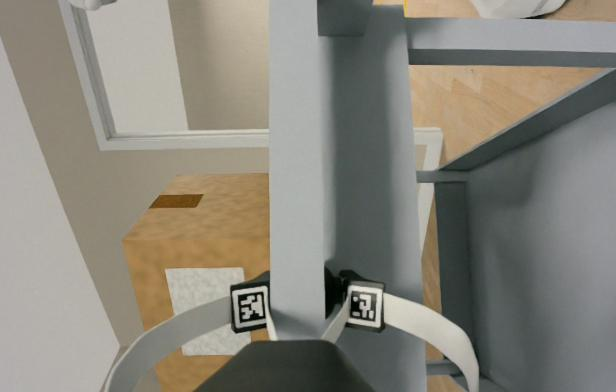

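Request:
move(blocking=false, r2={"base":{"strafe_m":0.27}})

Request:
wait(seconds=3)

Request:
move(blocking=false, r2={"base":{"rotate_rad":-0.25},"pace":"slow"})

Request:
wait(seconds=2)

Request:
move(blocking=false, r2={"base":{"strafe_m":0.26}})

Request:
wait(seconds=3)

Request:
move(blocking=false, r2={"base":{"rotate_rad":-0.26},"pace":"slow"})

Request:
wait(seconds=2)

Request:
move(blocking=false, r2={"base":{"strafe_m":0.18}})

Request:
wait(seconds=3, cameras=["r1_head_right_camera","r1_head_camera","r2_head_camera"])

Scene clock: 401.77 s.
move: r2 moving
r1: as last shown
r1.lidar_m: 0.92 0.35 0.25 - 0.25 0.25 0.45 3.71 1.13 2.29 2.84 0.76
r1.motor_effort: lift_m=+20(20) arm_m=+4(4) wheel_0=+0(1) wheel_1=+0(0) wheel_2=+0(0)
r1.servo_current: wrist_yaw_rad=39(59) wrist_pitch_rad=39(52) wrist_roll_rad=46(59) gripper_m=46(52)
r1.contact_limits: strafe_m 0.7
r1.wrist_depth_mm: 136 138 - 430 273 197 - / 108 138 - 436 293 191 - / 112 139 247 442 277 191 157 / 134 151 - 442 279 193 157 / 1983 - - 449 279 193 158 / 1182 1182 194 452 190 193 163 / 854 759 750 143 264 177 -
r2.base_odometry: x=-1.132 y=-1.723 heading=-1.590
r2.turned_by_wheels: +0.000
r2.turned_by_imu: +0.000
r2.base_tilt: forward=-0.7 right=+0.0
r2.lidar_m: 0.37 0.37 2.60 2.70 3.63 3.46 3.12 2.25 2.13 2.20 1.41 0.44
r2.base_status: strafe_m moving
r2.joint_positions: lift_m=+0.685 arm_m=+0.000 wrist_yaw_rad=-0.006 wrist_pitch_rad=+0.008 wrist_roll_rad=+1.569 gripper_m=-0.029
r2.joint_status: not commanded
r2.measured_speeds: translate_m=+0.000 strafe_m=+0.140 rotate_rad=+0.003 lift_m=+0.000 arm_m=+0.000 wrist_yaw_rad=+0.000 wrist_pitch_rad=+0.000 wrist_roll_rad=+0.000
r2.motor_effort: lift_m=+21(21) arm_m=-3(4) wheel_0=-15(15) wheel_1=+11(11) wheel_2=+1(3)
r2.servo_current: wrist_yaw_rad=59(59) wrist_pitch_rad=52(52) wrist_roll_rad=46(52) gripper_m=85(91)
r2.hand_pose: x=+0.4588 y=-0.0891 z=+0.8608 quat_wxyz=(+0.708, +0.706, +0.001, -0.005) (m; r2's base frame)
r2.wrist_depth_mm: - - - 186 250 258 260 / - - - 183 245 1708 1160 / - - - 179 241 1708 - / - - 554 177 236 842 - / - 473 459 173 232 831 - / - - 187 169 179 809 - / - - 530 - 224 - -
pictures: none

Scene clock: 403.50 s.
earlier move: r2 done
r1.base_odometry: x=-1.362 y=+1.545 heading=+2.855
r1.turned_by_wheels: +0.000
r1.turned_by_imu: +0.000
r1.base_tilt: forward=-1.6 right=+1.3
r1.lidar_m: 1.14 0.38 0.25 - 0.25 0.25 0.44 3.73 1.09 2.27 2.80 0.80
r1.base_status: not commanded
r1.joint_positions: lift_m=+0.127 arm_m=+0.000 wrist_yaw_rad=+3.092 wrist_pitch_rad=+0.002 wrist_roll_rad=+0.000 gripper_m=+0.056
r1.joint_status: not commanded
r1.measured_speeds: all 0
r1.motor_effort: lift_m=+20(20) arm_m=+4(4) wheel_0=+0(1) wheel_1=+0(0) wheel_2=+0(0)
r1.servo_current: wrist_yaw_rad=46(72) wrist_pitch_rad=39(52) wrist_roll_rad=39(65) gripper_m=39(52)
r1.contact_limits: strafe_m 0.7
r1.hand_pose: x=-0.1128 y=+0.1016 z=+0.3046 quat_wxyz=(+0.025, -0.001, +0.000, +1.000) (m; r1's base frame)
r1.wrist_depth_mm: 135 138 - 430 273 197 - / 108 138 - 436 293 191 - / 112 138 247 436 277 191 156 / 134 151 - 442 277 193 157 / 1983 - - 449 279 193 157 / 1182 1205 193 449 191 193 163 / 854 750 759 143 263 177 -
r2.base_odometry: x=-0.898 y=-1.727 heading=-1.590
r2.turned_by_wheels: +0.000
r2.turned_by_imu: +0.000
r2.base_tilt: forward=-0.7 right=+0.1
r2.lidar_m: 0.41 0.48 2.41 2.50 3.41 3.35 3.45 2.46 2.32 2.44 1.59 0.39
r2.base_status: done
r2.joint_positions: lift_m=+0.685 arm_m=+0.000 wrist_yaw_rad=-0.003 wrist_pitch_rad=+0.008 wrist_roll_rad=+1.569 gripper_m=-0.029
r2.joint_status: not commanded
r2.measured_speeds: all 0
r2.motor_effort: lift_m=+21(21) arm_m=-4(4) wheel_0=+0(16) wheel_1=+1(12) wheel_2=+0(3)
r2.servo_current: wrist_yaw_rad=46(59) wrist_pitch_rad=52(59) wrist_roll_rad=46(59) gripper_m=91(91)
r2.hand_pose: x=+0.4590 y=-0.0883 z=+0.8608 quat_wxyz=(+0.708, +0.706, +0.002, -0.004) (m; r2's base frame)
r2.wrist_depth_mm: - - - 132 186 741 - / - - 504 137 195 - - / - 442 442 143 206 - - / - - 484 152 213 - - / - - 591 158 225 - - / - - 186 168 178 544 - / - - - - - 1708 496
wait: 1.73 of 3 s (r2 has come to rest)
pictures: none

Scene clock: 404.00 s.
move: r2 moving
r1: as last shown
r1.lidar_m: 1.07 0.38 0.25 - 0.25 0.25 0.44 3.76 1.11 2.33 2.80 0.78
r1.servo_current: wrist_yaw_rad=65(72) wrist_pitch_rad=39(52) wrist_roll_rad=52(72) gripper_m=46(46)
r1.contact_limits: strafe_m 0.7
r1.wrist_depth_mm: 136 138 - 433 273 198 - / 108 138 - 433 290 191 - / 112 139 247 439 277 191 156 / 134 151 - 442 278 193 157 / 1983 - - 445 279 193 158 / 1182 1182 194 445 191 193 163 / 842 759 759 143 264 177 -
r2.base_odometry: x=-0.898 y=-1.727 heading=-1.715
r2.turned_by_wheels: -0.125
r2.turned_by_imu: -0.121
r2.base_tilt: forward=-0.6 right=+0.1
r2.lidar_m: 0.40 0.43 2.41 2.44 3.06 3.33 3.42 2.53 2.34 2.37 1.60 0.42
r2.base_status: rotate_rad moving
r2.joint_positions: lift_m=+0.685 arm_m=+0.000 wrist_yaw_rad=+0.005 wrist_pitch_rad=+0.008 wrist_roll_rad=+1.569 gripper_m=-0.029
r2.joint_status: not commanded
r2.measured_speeds: translate_m=+0.000 strafe_m=-0.001 rotate_rad=-0.487 lift_m=+0.000 arm_m=+0.000 wrist_yaw_rad=+0.000 wrist_pitch_rad=+0.000 wrist_roll_rad=+0.000
r2.motor_effort: lift_m=+21(21) arm_m=-4(4) wheel_0=+9(10) wheel_1=+7(10) wheel_2=+13(13)
r2.servo_current: wrist_yaw_rad=46(59) wrist_pitch_rad=52(59) wrist_roll_rad=46(59) gripper_m=91(91)
r2.hand_pose: x=+0.4597 y=-0.0861 z=+0.8608 quat_wxyz=(+0.708, +0.706, +0.004, -0.001) (m; r2's base frame)
r2.wrist_depth_mm: - - - 150 206 1537 1160 / - - - 153 211 798 - / - - 496 156 216 809 - / - 480 462 160 223 820 - / - - 525 165 228 - - / - - 186 170 179 - - / - - - - 241 1708 -
pictures: none

Scene clock: 404.80 s.
earlier move: r2 done
r1.base_odometry: x=-1.362 y=+1.545 heading=+2.855
r1.turned_by_wheels: +0.000
r1.turned_by_imu: +0.000
r1.base_tilt: forward=-1.6 right=+1.2
r1.lidar_m: 1.01 0.39 0.25 - 0.25 0.25 0.44 3.74 1.11 2.29 2.85 0.79
r1.base_status: not commanded
r1.joint_positions: lift_m=+0.127 arm_m=+0.000 wrist_yaw_rad=+3.092 wrist_pitch_rad=+0.002 wrist_roll_rad=+0.000 gripper_m=+0.056
r1.joint_status: not commanded
r1.measured_speeds: all 0
r1.motor_effort: lift_m=+20(20) arm_m=+4(4) wheel_0=+0(1) wheel_1=+0(0) wheel_2=+0(0)
r1.servo_current: wrist_yaw_rad=52(72) wrist_pitch_rad=46(52) wrist_roll_rad=52(72) gripper_m=39(46)
r1.contact_limits: strafe_m 0.7
r1.hand_pose: x=-0.1128 y=+0.1016 z=+0.3046 quat_wxyz=(+0.025, -0.001, +0.000, +1.000) (m; r1's base frame)
r1.wrist_depth_mm: 136 137 - 433 273 197 - / 108 138 - 436 291 191 - / 113 138 245 439 278 191 157 / 134 151 - 445 277 192 157 / 1983 - - 445 277 193 157 / 1182 1205 194 452 191 193 163 / 854 750 759 143 264 177 -
r2.base_odometry: x=-0.898 y=-1.727 heading=-1.839
r2.turned_by_wheels: -0.124
r2.turned_by_imu: -0.121
r2.base_tilt: forward=-0.7 right=+0.1
r2.lidar_m: 0.39 0.39 2.40 2.41 2.78 3.36 3.37 2.72 2.33 2.33 2.73 0.45
r2.base_status: done
r2.joint_positions: lift_m=+0.685 arm_m=+0.000 wrist_yaw_rad=+0.005 wrist_pitch_rad=+0.008 wrist_roll_rad=+1.569 gripper_m=-0.029
r2.joint_status: not commanded
r2.measured_speeds: all 0
r2.motor_effort: lift_m=+21(21) arm_m=-3(4) wheel_0=+5(10) wheel_1=+3(10) wheel_2=+6(13)
r2.servo_current: wrist_yaw_rad=46(59) wrist_pitch_rad=46(59) wrist_roll_rad=59(65) gripper_m=98(98)
r2.hand_pose: x=+0.4597 y=-0.0861 z=+0.8608 quat_wxyz=(+0.708, +0.706, +0.004, -0.001) (m; r2's base frame)
r2.wrist_depth_mm: - - - 181 243 252 252 / - - - 179 240 1618 1160 / - - - 177 238 831 - / - - 525 175 235 842 - / - 477 466 172 234 831 - / - - 186 171 179 809 - / - - 559 - 227 - -
wait: 0.80 of 2 s (r2 has come to rest)
pictures: none

Scene clock: 405.30 s.
move: r2 moving
r1: as last shown
r1.lidar_m: 1.06 0.36 0.25 - 0.25 0.25 0.43 3.71 1.11 2.29 2.81 0.78
r1.servo_current: wrist_yaw_rad=72(72) wrist_pitch_rad=39(46) wrist_roll_rad=59(59) gripper_m=39(46)
r1.contact_limits: strafe_m 0.7
r1.wrist_depth_mm: 136 138 - 430 273 197 - / 108 138 - 436 293 191 - / 112 138 246 436 278 191 156 / 134 151 - 442 278 192 157 / 1983 - - 449 278 193 158 / 1205 1205 194 452 191 193 163 / 842 750 741 143 262 177 -
r2.base_odometry: x=-0.864 y=-1.737 heading=-1.839
r2.turned_by_wheels: -0.001
r2.turned_by_imu: -0.001
r2.base_tilt: forward=-0.7 right=+0.1
r2.lidar_m: 0.37 0.38 2.37 2.38 2.72 3.33 3.35 2.77 2.36 2.36 2.76 0.43
r2.base_status: strafe_m moving
r2.joint_positions: lift_m=+0.685 arm_m=+0.000 wrist_yaw_rad=-0.006 wrist_pitch_rad=+0.008 wrist_roll_rad=+1.569 gripper_m=-0.029
r2.joint_status: not commanded
r2.measured_speeds: translate_m=+0.000 strafe_m=+0.141 rotate_rad=-0.002 lift_m=+0.000 arm_m=+0.000 wrist_yaw_rad=-0.018 wrist_pitch_rad=+0.000 wrist_roll_rad=+0.000
r2.motor_effort: lift_m=+21(21) arm_m=-4(4) wheel_0=-16(18) wheel_1=+9(11) wheel_2=+0(5)
r2.servo_current: wrist_yaw_rad=52(52) wrist_pitch_rad=52(52) wrist_roll_rad=46(52) gripper_m=85(91)
r2.hand_pose: x=+0.4588 y=-0.0891 z=+0.8608 quat_wxyz=(+0.708, +0.706, +0.001, -0.005) (m; r2's base frame)
r2.wrist_depth_mm: - 1921 - 183 247 255 256 / - - - 180 243 1537 1182 / - - - 177 240 1537 - / - - 530 176 236 831 - / - 477 462 173 232 831 - / - - 187 169 179 820 - / - - 539 - 225 - -
pictures: none

Scene clock: 407.00 s.
earlier move: r2 done
r1.base_odometry: x=-1.362 y=+1.545 heading=+2.855
r1.turned_by_wheels: +0.000
r1.turned_by_imu: +0.000
r1.base_tilt: forward=-1.6 right=+1.3
r1.lidar_m: 1.40 0.38 0.25 - 0.25 0.25 0.43 3.74 1.12 2.27 1.13 0.86
r1.base_status: not commanded
r1.joint_positions: lift_m=+0.127 arm_m=+0.000 wrist_yaw_rad=+3.092 wrist_pitch_rad=+0.002 wrist_roll_rad=+0.000 gripper_m=+0.056
r1.joint_status: not commanded
r1.measured_speeds: all 0
r1.motor_effort: lift_m=+20(20) arm_m=+4(4) wheel_0=-1(1) wheel_1=+0(0) wheel_2=+0(0)
r1.servo_current: wrist_yaw_rad=52(72) wrist_pitch_rad=39(52) wrist_roll_rad=52(72) gripper_m=39(46)
r1.contact_limits: strafe_m 0.7
r1.hand_pose: x=-0.1128 y=+0.1016 z=+0.3046 quat_wxyz=(+0.025, -0.001, +0.000, +1.000) (m; r1's base frame)
r1.wrist_depth_mm: 136 138 - 433 273 197 - / 108 138 - 433 293 191 - / 112 139 246 439 276 191 156 / 134 151 - 445 278 192 156 / 1921 - - 449 277 193 157 / 1182 1205 195 449 191 193 163 / 854 759 759 143 264 177 -
r2.base_odometry: x=-0.648 y=-1.796 heading=-1.839
r2.turned_by_wheels: +0.000
r2.turned_by_imu: +0.000
r2.base_tilt: forward=-0.7 right=+0.1
r2.lidar_m: 0.42 0.49 2.14 2.16 2.46 3.26 3.28 3.01 2.58 2.60 1.76 0.40
r2.base_status: done
r2.joint_positions: lift_m=+0.685 arm_m=+0.000 wrist_yaw_rad=-0.003 wrist_pitch_rad=+0.008 wrist_roll_rad=+1.569 gripper_m=-0.029
r2.joint_status: not commanded
r2.measured_speeds: all 0
r2.motor_effort: lift_m=+21(21) arm_m=-3(4) wheel_0=-3(18) wheel_1=+1(12) wheel_2=-1(5)
r2.servo_current: wrist_yaw_rad=39(59) wrist_pitch_rad=46(52) wrist_roll_rad=52(59) gripper_m=85(98)
r2.hand_pose: x=+0.4590 y=-0.0883 z=+0.8608 quat_wxyz=(+0.708, +0.706, +0.002, -0.004) (m; r2's base frame)
r2.wrist_depth_mm: - - - 133 188 - - / - - 504 139 196 - - / - 439 442 145 207 - - / - - 488 152 215 - - / - - 585 158 225 - - / - - 186 168 178 544 - / - - - - - 1661 492
wait: 1.70 of 3 s (r2 has come to rest)
pictures: none

Scene clock: 407.50 s.
move: r2 moving
r1: as last shown
r1.lidar_m: 1.27 0.40 0.25 - 0.25 0.25 0.46 3.75 1.12 2.31 1.15 0.83
r1.motor_effort: lift_m=+20(20) arm_m=+4(4) wheel_0=+0(1) wheel_1=+0(0) wheel_2=+0(0)
r1.servo_current: wrist_yaw_rad=46(65) wrist_pitch_rad=46(46) wrist_roll_rad=52(65) gripper_m=33(46)
r1.contact_limits: strafe_m 0.7
r1.wrist_depth_mm: 136 138 - 436 273 198 - / 108 138 - 436 293 191 - / 112 139 246 442 277 191 157 / 134 151 - 445 281 193 157 / 1921 - - 449 278 193 158 / 1229 1205 193 452 191 193 163 / 842 750 750 143 263 177 -
r2.base_odometry: x=-0.648 y=-1.796 heading=-1.963
r2.turned_by_wheels: -0.124
r2.turned_by_imu: -0.121
r2.base_tilt: forward=-0.7 right=+0.0
r2.lidar_m: 0.41 0.44 2.17 2.14 2.38 3.31 3.28 3.26 2.60 2.59 2.86 0.42
r2.base_status: rotate_rad moving
r2.joint_positions: lift_m=+0.685 arm_m=+0.000 wrist_yaw_rad=+0.005 wrist_pitch_rad=+0.008 wrist_roll_rad=+1.569 gripper_m=-0.029
r2.joint_status: not commanded
r2.measured_speeds: translate_m=-0.001 strafe_m=+0.000 rotate_rad=-0.486 lift_m=+0.000 arm_m=+0.000 wrist_yaw_rad=+0.000 wrist_pitch_rad=+0.000 wrist_roll_rad=+0.000
r2.motor_effort: lift_m=+21(21) arm_m=-4(4) wheel_0=+9(15) wheel_1=+7(9) wheel_2=+13(13)
r2.servo_current: wrist_yaw_rad=46(59) wrist_pitch_rad=46(59) wrist_roll_rad=39(59) gripper_m=85(91)
r2.hand_pose: x=+0.4597 y=-0.0861 z=+0.8608 quat_wxyz=(+0.708, +0.706, +0.004, -0.001) (m; r2's base frame)
r2.wrist_depth_mm: - - - 150 207 1336 1138 / - - - 154 212 768 - / - - 496 157 217 809 - / - 480 459 161 222 820 - / - - 525 166 228 - - / - - 187 169 179 - - / - - - - - 1661 -
pictures: none

Scene clock: 408.30 s.
earlier move: r2 done
r1.base_odometry: x=-1.362 y=+1.545 heading=+2.855
r1.turned_by_wheels: +0.000
r1.turned_by_imu: +0.000
r1.base_tilt: forward=-1.6 right=+1.3
r1.lidar_m: 1.16 0.36 0.25 - 0.25 0.25 0.46 3.75 1.12 2.29 2.84 0.84
r1.base_status: not commanded
r1.joint_positions: lift_m=+0.127 arm_m=+0.000 wrist_yaw_rad=+3.092 wrist_pitch_rad=+0.002 wrist_roll_rad=+0.000 gripper_m=+0.056
r1.joint_status: not commanded
r1.measured_speeds: all 0
r1.motor_effort: lift_m=+20(20) arm_m=+4(4) wheel_0=+0(1) wheel_1=+0(0) wheel_2=+0(0)
r1.servo_current: wrist_yaw_rad=33(65) wrist_pitch_rad=46(46) wrist_roll_rad=52(65) gripper_m=39(46)
r1.contact_limits: strafe_m 0.7
r1.hand_pose: x=-0.1128 y=+0.1016 z=+0.3046 quat_wxyz=(+0.025, -0.001, +0.000, +1.000) (m; r1's base frame)
r1.wrist_depth_mm: 136 138 - 430 273 196 - / 108 138 - 439 293 191 - / 112 139 247 439 278 192 157 / 134 151 - 442 278 191 157 / 1921 - - 449 279 193 157 / 1160 1182 194 449 190 193 163 / 854 750 759 143 264 177 -
r2.base_odometry: x=-0.648 y=-1.796 heading=-2.097
r2.turned_by_wheels: -0.134
r2.turned_by_imu: -0.130
r2.base_tilt: forward=-0.7 right=+0.1
r2.lidar_m: 0.36 0.37 2.26 2.15 2.26 3.14 3.34 3.40 2.69 2.58 2.70 0.44
r2.base_status: done
r2.joint_positions: lift_m=+0.685 arm_m=+0.000 wrist_yaw_rad=+0.005 wrist_pitch_rad=+0.008 wrist_roll_rad=+1.569 gripper_m=-0.029
r2.joint_status: not commanded
r2.measured_speeds: all 0
r2.motor_effort: lift_m=+21(21) arm_m=-4(4) wheel_0=+6(15) wheel_1=+5(9) wheel_2=+7(14)
r2.servo_current: wrist_yaw_rad=46(59) wrist_pitch_rad=52(59) wrist_roll_rad=52(59) gripper_m=85(91)
r2.hand_pose: x=+0.4597 y=-0.0861 z=+0.8608 quat_wxyz=(+0.708, +0.706, +0.004, -0.001) (m; r2's base frame)
r2.wrist_depth_mm: - - - 184 247 254 256 / - - - 181 243 1430 1160 / - - - 178 239 820 - / - - 535 176 236 842 - / - 473 466 173 233 831 - / - - 186 171 178 - - / - - 544 - - - -
wait: 0.80 of 2 s (r2 has come to rest)
pictures: none

Scene clock: 408.80 s.
move: r2 moving
r1: as last shown
r1.lidar_m: 1.20 0.40 0.25 - 0.25 0.25 0.47 3.72 1.11 2.29 2.81 0.84
r1.servo_current: wrist_yaw_rad=59(59) wrist_pitch_rad=46(46) wrist_roll_rad=52(59) gripper_m=33(46)
r1.contact_limits: strafe_m 0.7
r1.wrist_depth_mm: 135 138 - 433 272 198 - / 108 138 - 433 293 190 - / 112 138 246 439 276 192 157 / 134 151 - 442 278 193 157 / 1983 - - 445 278 193 157 / 1182 1160 194 452 190 193 163 / 866 750 750 143 263 177 -
r2.base_odometry: x=-0.617 y=-1.814 heading=-2.098
r2.turned_by_wheels: -0.001
r2.turned_by_imu: -0.001
r2.base_tilt: forward=-0.7 right=+0.1
r2.lidar_m: 0.37 0.38 2.19 2.12 2.25 3.09 3.34 3.41 2.72 2.61 2.74 0.44
r2.base_status: strafe_m moving
r2.joint_positions: lift_m=+0.685 arm_m=+0.000 wrist_yaw_rad=-0.006 wrist_pitch_rad=+0.008 wrist_roll_rad=+1.569 gripper_m=-0.029
r2.joint_status: not commanded
r2.measured_speeds: translate_m=+0.002 strafe_m=+0.141 rotate_rad=-0.011 lift_m=+0.000 arm_m=+0.000 wrist_yaw_rad=-0.015 wrist_pitch_rad=+0.000 wrist_roll_rad=+0.000
r2.motor_effort: lift_m=+21(21) arm_m=-4(4) wheel_0=-13(14) wheel_1=+10(12) wheel_2=+0(5)
r2.servo_current: wrist_yaw_rad=46(59) wrist_pitch_rad=52(52) wrist_roll_rad=52(59) gripper_m=85(91)
r2.hand_pose: x=+0.4588 y=-0.0891 z=+0.8608 quat_wxyz=(+0.708, +0.706, +0.001, -0.005) (m; r2's base frame)
r2.wrist_depth_mm: - - - 185 251 263 262 / - - - 182 243 1499 1160 / - - - 179 242 1499 - / - - 535 176 236 842 - / - 480 462 173 233 831 - / - - 186 170 178 - - / - - 539 - - - -
pictures: none

Scene clock: 410.17 s.
earlier move: r2 done
r1.base_odometry: x=-1.362 y=+1.545 heading=+2.855
r1.turned_by_wheels: +0.000
r1.turned_by_imu: +0.000
r1.base_tilt: forward=-1.6 right=+1.2
r1.lidar_m: 5.10 0.38 0.25 - 0.25 0.25 0.44 3.74 1.12 2.32 1.12 0.89
r1.base_status: not commanded
r1.joint_positions: lift_m=+0.127 arm_m=+0.000 wrist_yaw_rad=+3.092 wrist_pitch_rad=+0.002 wrist_roll_rad=+0.000 gripper_m=+0.056
r1.joint_status: not commanded
r1.measured_speeds: all 0
r1.motor_effort: lift_m=+20(20) arm_m=+4(5) wheel_0=+0(1) wheel_1=+0(0) wheel_2=+0(0)
r1.servo_current: wrist_yaw_rad=52(72) wrist_pitch_rad=46(52) wrist_roll_rad=59(72) gripper_m=46(46)
r1.contact_limits: strafe_m 0.7
r1.hand_pose: x=-0.1128 y=+0.1016 z=+0.3046 quat_wxyz=(+0.025, -0.001, +0.000, +1.000) (m; r1's base frame)
r1.wrist_depth_mm: 135 138 - 433 273 197 - / 108 138 - 436 290 191 - / 112 139 246 436 276 191 156 / 134 151 - 439 277 193 156 / 1921 - - 445 279 193 158 / 1205 1182 194 449 190 192 163 / 866 750 750 143 265 177 -
r2.base_odometry: x=-0.492 y=-1.887 heading=-2.097
r2.turned_by_wheels: +0.001
r2.turned_by_imu: +0.001
r2.base_tilt: forward=-0.7 right=+0.1
r2.lidar_m: 0.41 0.43 2.03 1.96 2.07 2.82 3.32 3.42 2.87 2.76 2.89 0.42
r2.base_status: done
r2.joint_positions: lift_m=+0.685 arm_m=+0.000 wrist_yaw_rad=-0.003 wrist_pitch_rad=+0.008 wrist_roll_rad=+1.569 gripper_m=-0.029
r2.joint_status: not commanded
r2.measured_speeds: all 0
r2.motor_effort: lift_m=+21(21) arm_m=-3(4) wheel_0=-1(18) wheel_1=+4(12) wheel_2=+0(5)
r2.servo_current: wrist_yaw_rad=46(59) wrist_pitch_rad=46(59) wrist_roll_rad=39(59) gripper_m=85(91)
r2.hand_pose: x=+0.4590 y=-0.0883 z=+0.8608 quat_wxyz=(+0.708, +0.706, +0.002, -0.004) (m; r2's base frame)
r2.wrist_depth_mm: - 1537 - 152 210 1430 1160 / - - - 155 213 798 - / - - 492 158 219 809 - / - 480 455 161 223 831 - / - - 521 165 228 - - / - - 186 169 178 - - / - - - - 238 1708 -
wait: 1.37 of 3 s (r2 has come to rest)
pictures: r1_head_camera, r1_head_right_camera, r2_head_camera
Images, in order (width x height): r1_head_camera 420x560, r1_head_right_camera 420x672, r2_head_camera 420x560.

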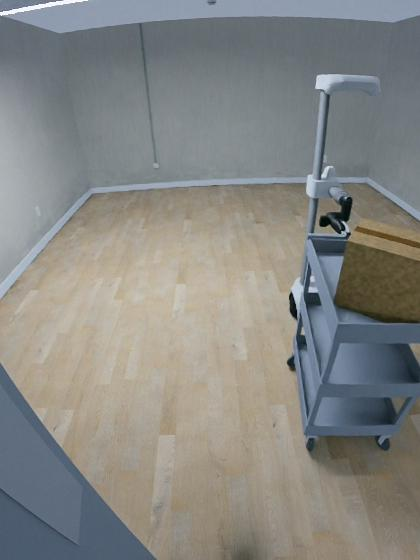

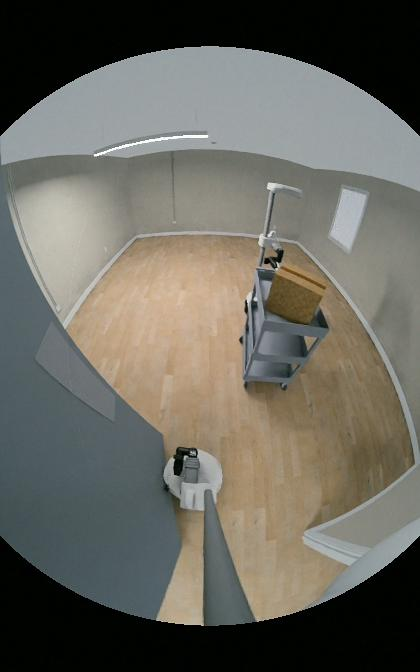

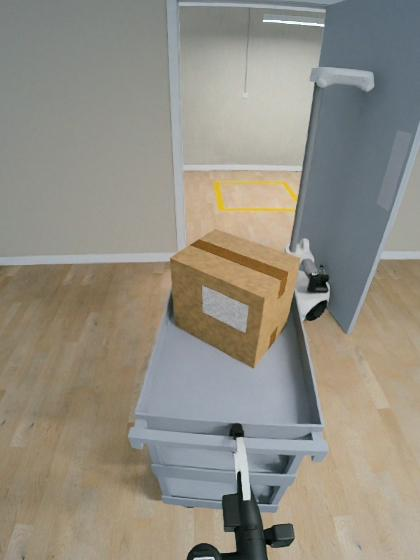

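Request:
move(blocking=false, r2={"base":{"translate_m":0.8}})

Request:
wait(seconds=5, cameras=["r1_head_camera","r1_head_right_camera","r2_head_camera"])

Scene clock: 422.70 s.
move: r2 moving
r1: as last shown
r1.base_tilt: forward=-1.6 right=+1.3
r1.lidar_m: 1.91 0.37 0.25 - 0.25 0.25 0.45 3.74 1.12 2.28 1.09 0.85
r1.motor_effort: lift_m=+20(20) arm_m=+4(4) wheel_0=+0(0) wheel_1=+0(0) wheel_2=+0(0)
r1.servo_current: wrist_yaw_rad=65(72) wrist_pitch_rad=46(46) wrist_roll_rad=52(52) gripper_m=39(46)
r1.contact_limits: strafe_m 0.7
r1.wrist_depth_mm: 136 138 - 433 272 197 - / 108 138 - 439 291 191 - / 112 138 246 433 278 191 157 / 134 151 - 442 277 193 157 / 1983 - - 449 279 193 157 / 1229 1182 194 449 191 194 163 / 842 750 759 143 263 177 -
r2.base_odometry: x=-0.508 y=-1.914 heading=-2.097
r2.turned_by_wheels: +0.000
r2.turned_by_imu: +0.001
r2.base_tilt: forward=-0.7 right=+0.1
r2.lidar_m: 0.41 0.43 2.05 1.98 2.07 2.83 3.36 3.45 2.88 2.76 2.90 0.41
r2.base_status: translate_m moving
r2.joint_positions: lift_m=+0.685 arm_m=+0.000 wrist_yaw_rad=-0.003 wrist_pitch_rad=+0.008 wrist_roll_rad=+1.569 gripper_m=-0.029
r2.joint_status: not commanded
r2.measured_speeds: translate_m=+0.123 strafe_m=+0.001 rotate_rad=-0.001 lift_m=+0.000 arm_m=+0.000 wrist_yaw_rad=+0.000 wrist_pitch_rad=+0.000 wrist_roll_rad=+0.000
r2.motor_effort: lift_m=+21(21) arm_m=+4(4) wheel_0=+11(11) wheel_1=+10(10) wheel_2=-16(18)
r2.servo_current: wrist_yaw_rad=52(59) wrist_pitch_rad=46(59) wrist_roll_rad=26(59) gripper_m=85(91)
r2.hand_pose: x=+0.4590 y=-0.0883 z=+0.8608 quat_wxyz=(+0.708, +0.706, +0.002, -0.004) (m; r2's base frame)
r2.wrist_depth_mm: - - - 153 208 1366 1138 / - - - 155 214 798 - / - - 496 158 219 809 - / - 480 459 161 223 820 - / - - 517 165 228 - - / - - 187 169 178 - - / - - - - 237 1708 -
pictures: none

Scene clock: 426.37 s.
earlier move: r2 done
r1.base_odometry: x=-1.362 y=+1.545 heading=+2.855
r1.turned_by_wheels: +0.000
r1.turned_by_imu: +0.000
r1.base_tilt: forward=-1.6 right=+1.3
r1.lidar_m: 5.11 0.39 0.25 - 0.25 0.25 0.44 3.73 1.11 0.37 0.25 0.43
r1.base_status: not commanded
r1.joint_positions: lift_m=+0.127 arm_m=+0.000 wrist_yaw_rad=+3.092 wrist_pitch_rad=+0.002 wrist_roll_rad=+0.000 gripper_m=+0.056
r1.joint_status: not commanded
r1.measured_speeds: all 0
r1.motor_effort: lift_m=+20(20) arm_m=+4(5) wheel_0=+0(1) wheel_1=+0(0) wheel_2=+0(0)
r1.servo_current: wrist_yaw_rad=59(72) wrist_pitch_rad=39(52) wrist_roll_rad=46(65) gripper_m=39(52)
r1.contact_limits: strafe_m 0.7
r1.hand_pose: x=-0.1128 y=+0.1016 z=+0.3046 quat_wxyz=(+0.025, -0.001, +0.000, +1.000) (m; r1's base frame)
r1.wrist_depth_mm: 136 138 - 427 272 198 - / 108 138 - 439 293 191 - / 113 138 246 439 277 192 156 / 134 151 - 439 278 193 157 / 1983 - - 445 279 193 157 / 1182 1182 193 452 191 193 163 / 854 750 759 143 264 177 -
r2.base_odometry: x=-0.894 y=-2.578 heading=-2.097
r2.turned_by_wheels: +0.000
r2.turned_by_imu: +0.002
r2.base_tilt: forward=-0.7 right=+0.1
r2.lidar_m: 0.42 0.53 2.06 1.96 2.08 2.87 - 3.95 2.90 2.76 1.23 0.38
r2.base_status: done
r2.joint_positions: lift_m=+0.685 arm_m=+0.000 wrist_yaw_rad=-0.001 wrist_pitch_rad=+0.008 wrist_roll_rad=+1.569 gripper_m=-0.029
r2.joint_status: not commanded
r2.measured_speeds: all 0
r2.motor_effort: lift_m=+21(21) arm_m=+4(4) wheel_0=+4(14) wheel_1=+3(10) wheel_2=-3(18)
r2.servo_current: wrist_yaw_rad=52(65) wrist_pitch_rad=46(59) wrist_roll_rad=59(59) gripper_m=85(98)
r2.hand_pose: x=+0.4592 y=-0.0878 z=+0.8608 quat_wxyz=(+0.708, +0.706, +0.002, -0.003) (m; r2's base frame)
r2.wrist_depth_mm: - - 488 114 169 - - / - 439 424 121 180 - - / - 452 439 129 193 - - / - - 544 139 206 - - / 1537 - 627 152 223 - - / - - 183 163 178 559 508 / - - - - - - 469
wait: 3.67 of 5 s (r2 has come to rest)
pictures: r1_head_camera, r1_head_right_camera, r2_head_camera
Images, in order (width x height): r1_head_camera 420x560, r1_head_right_camera 420x672, r2_head_camera 420x560.

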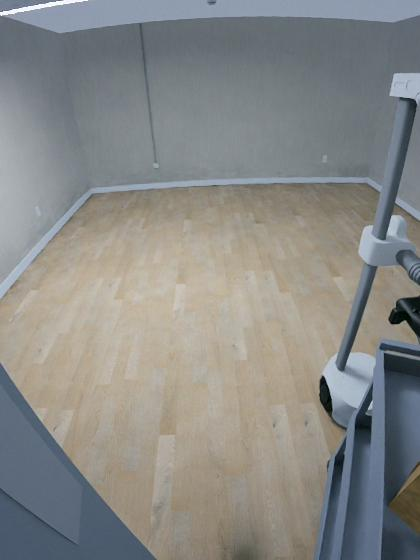

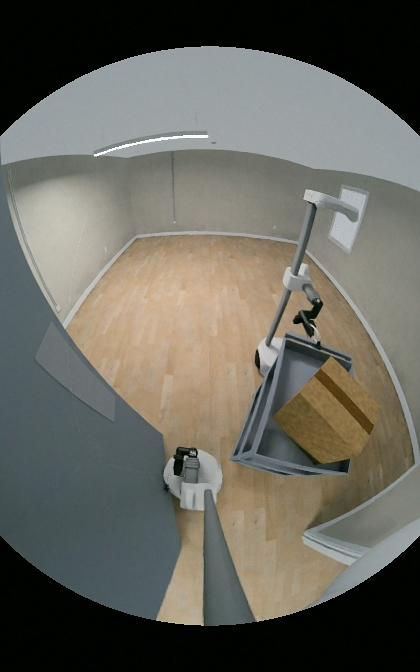

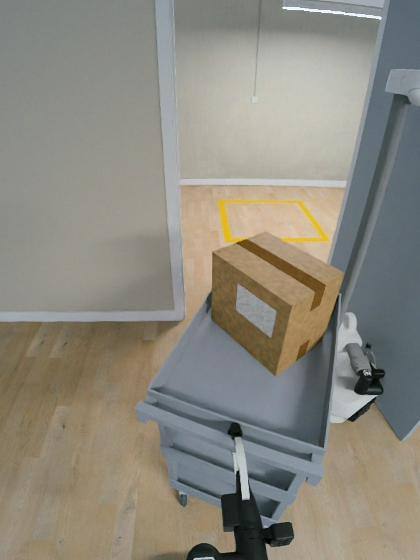

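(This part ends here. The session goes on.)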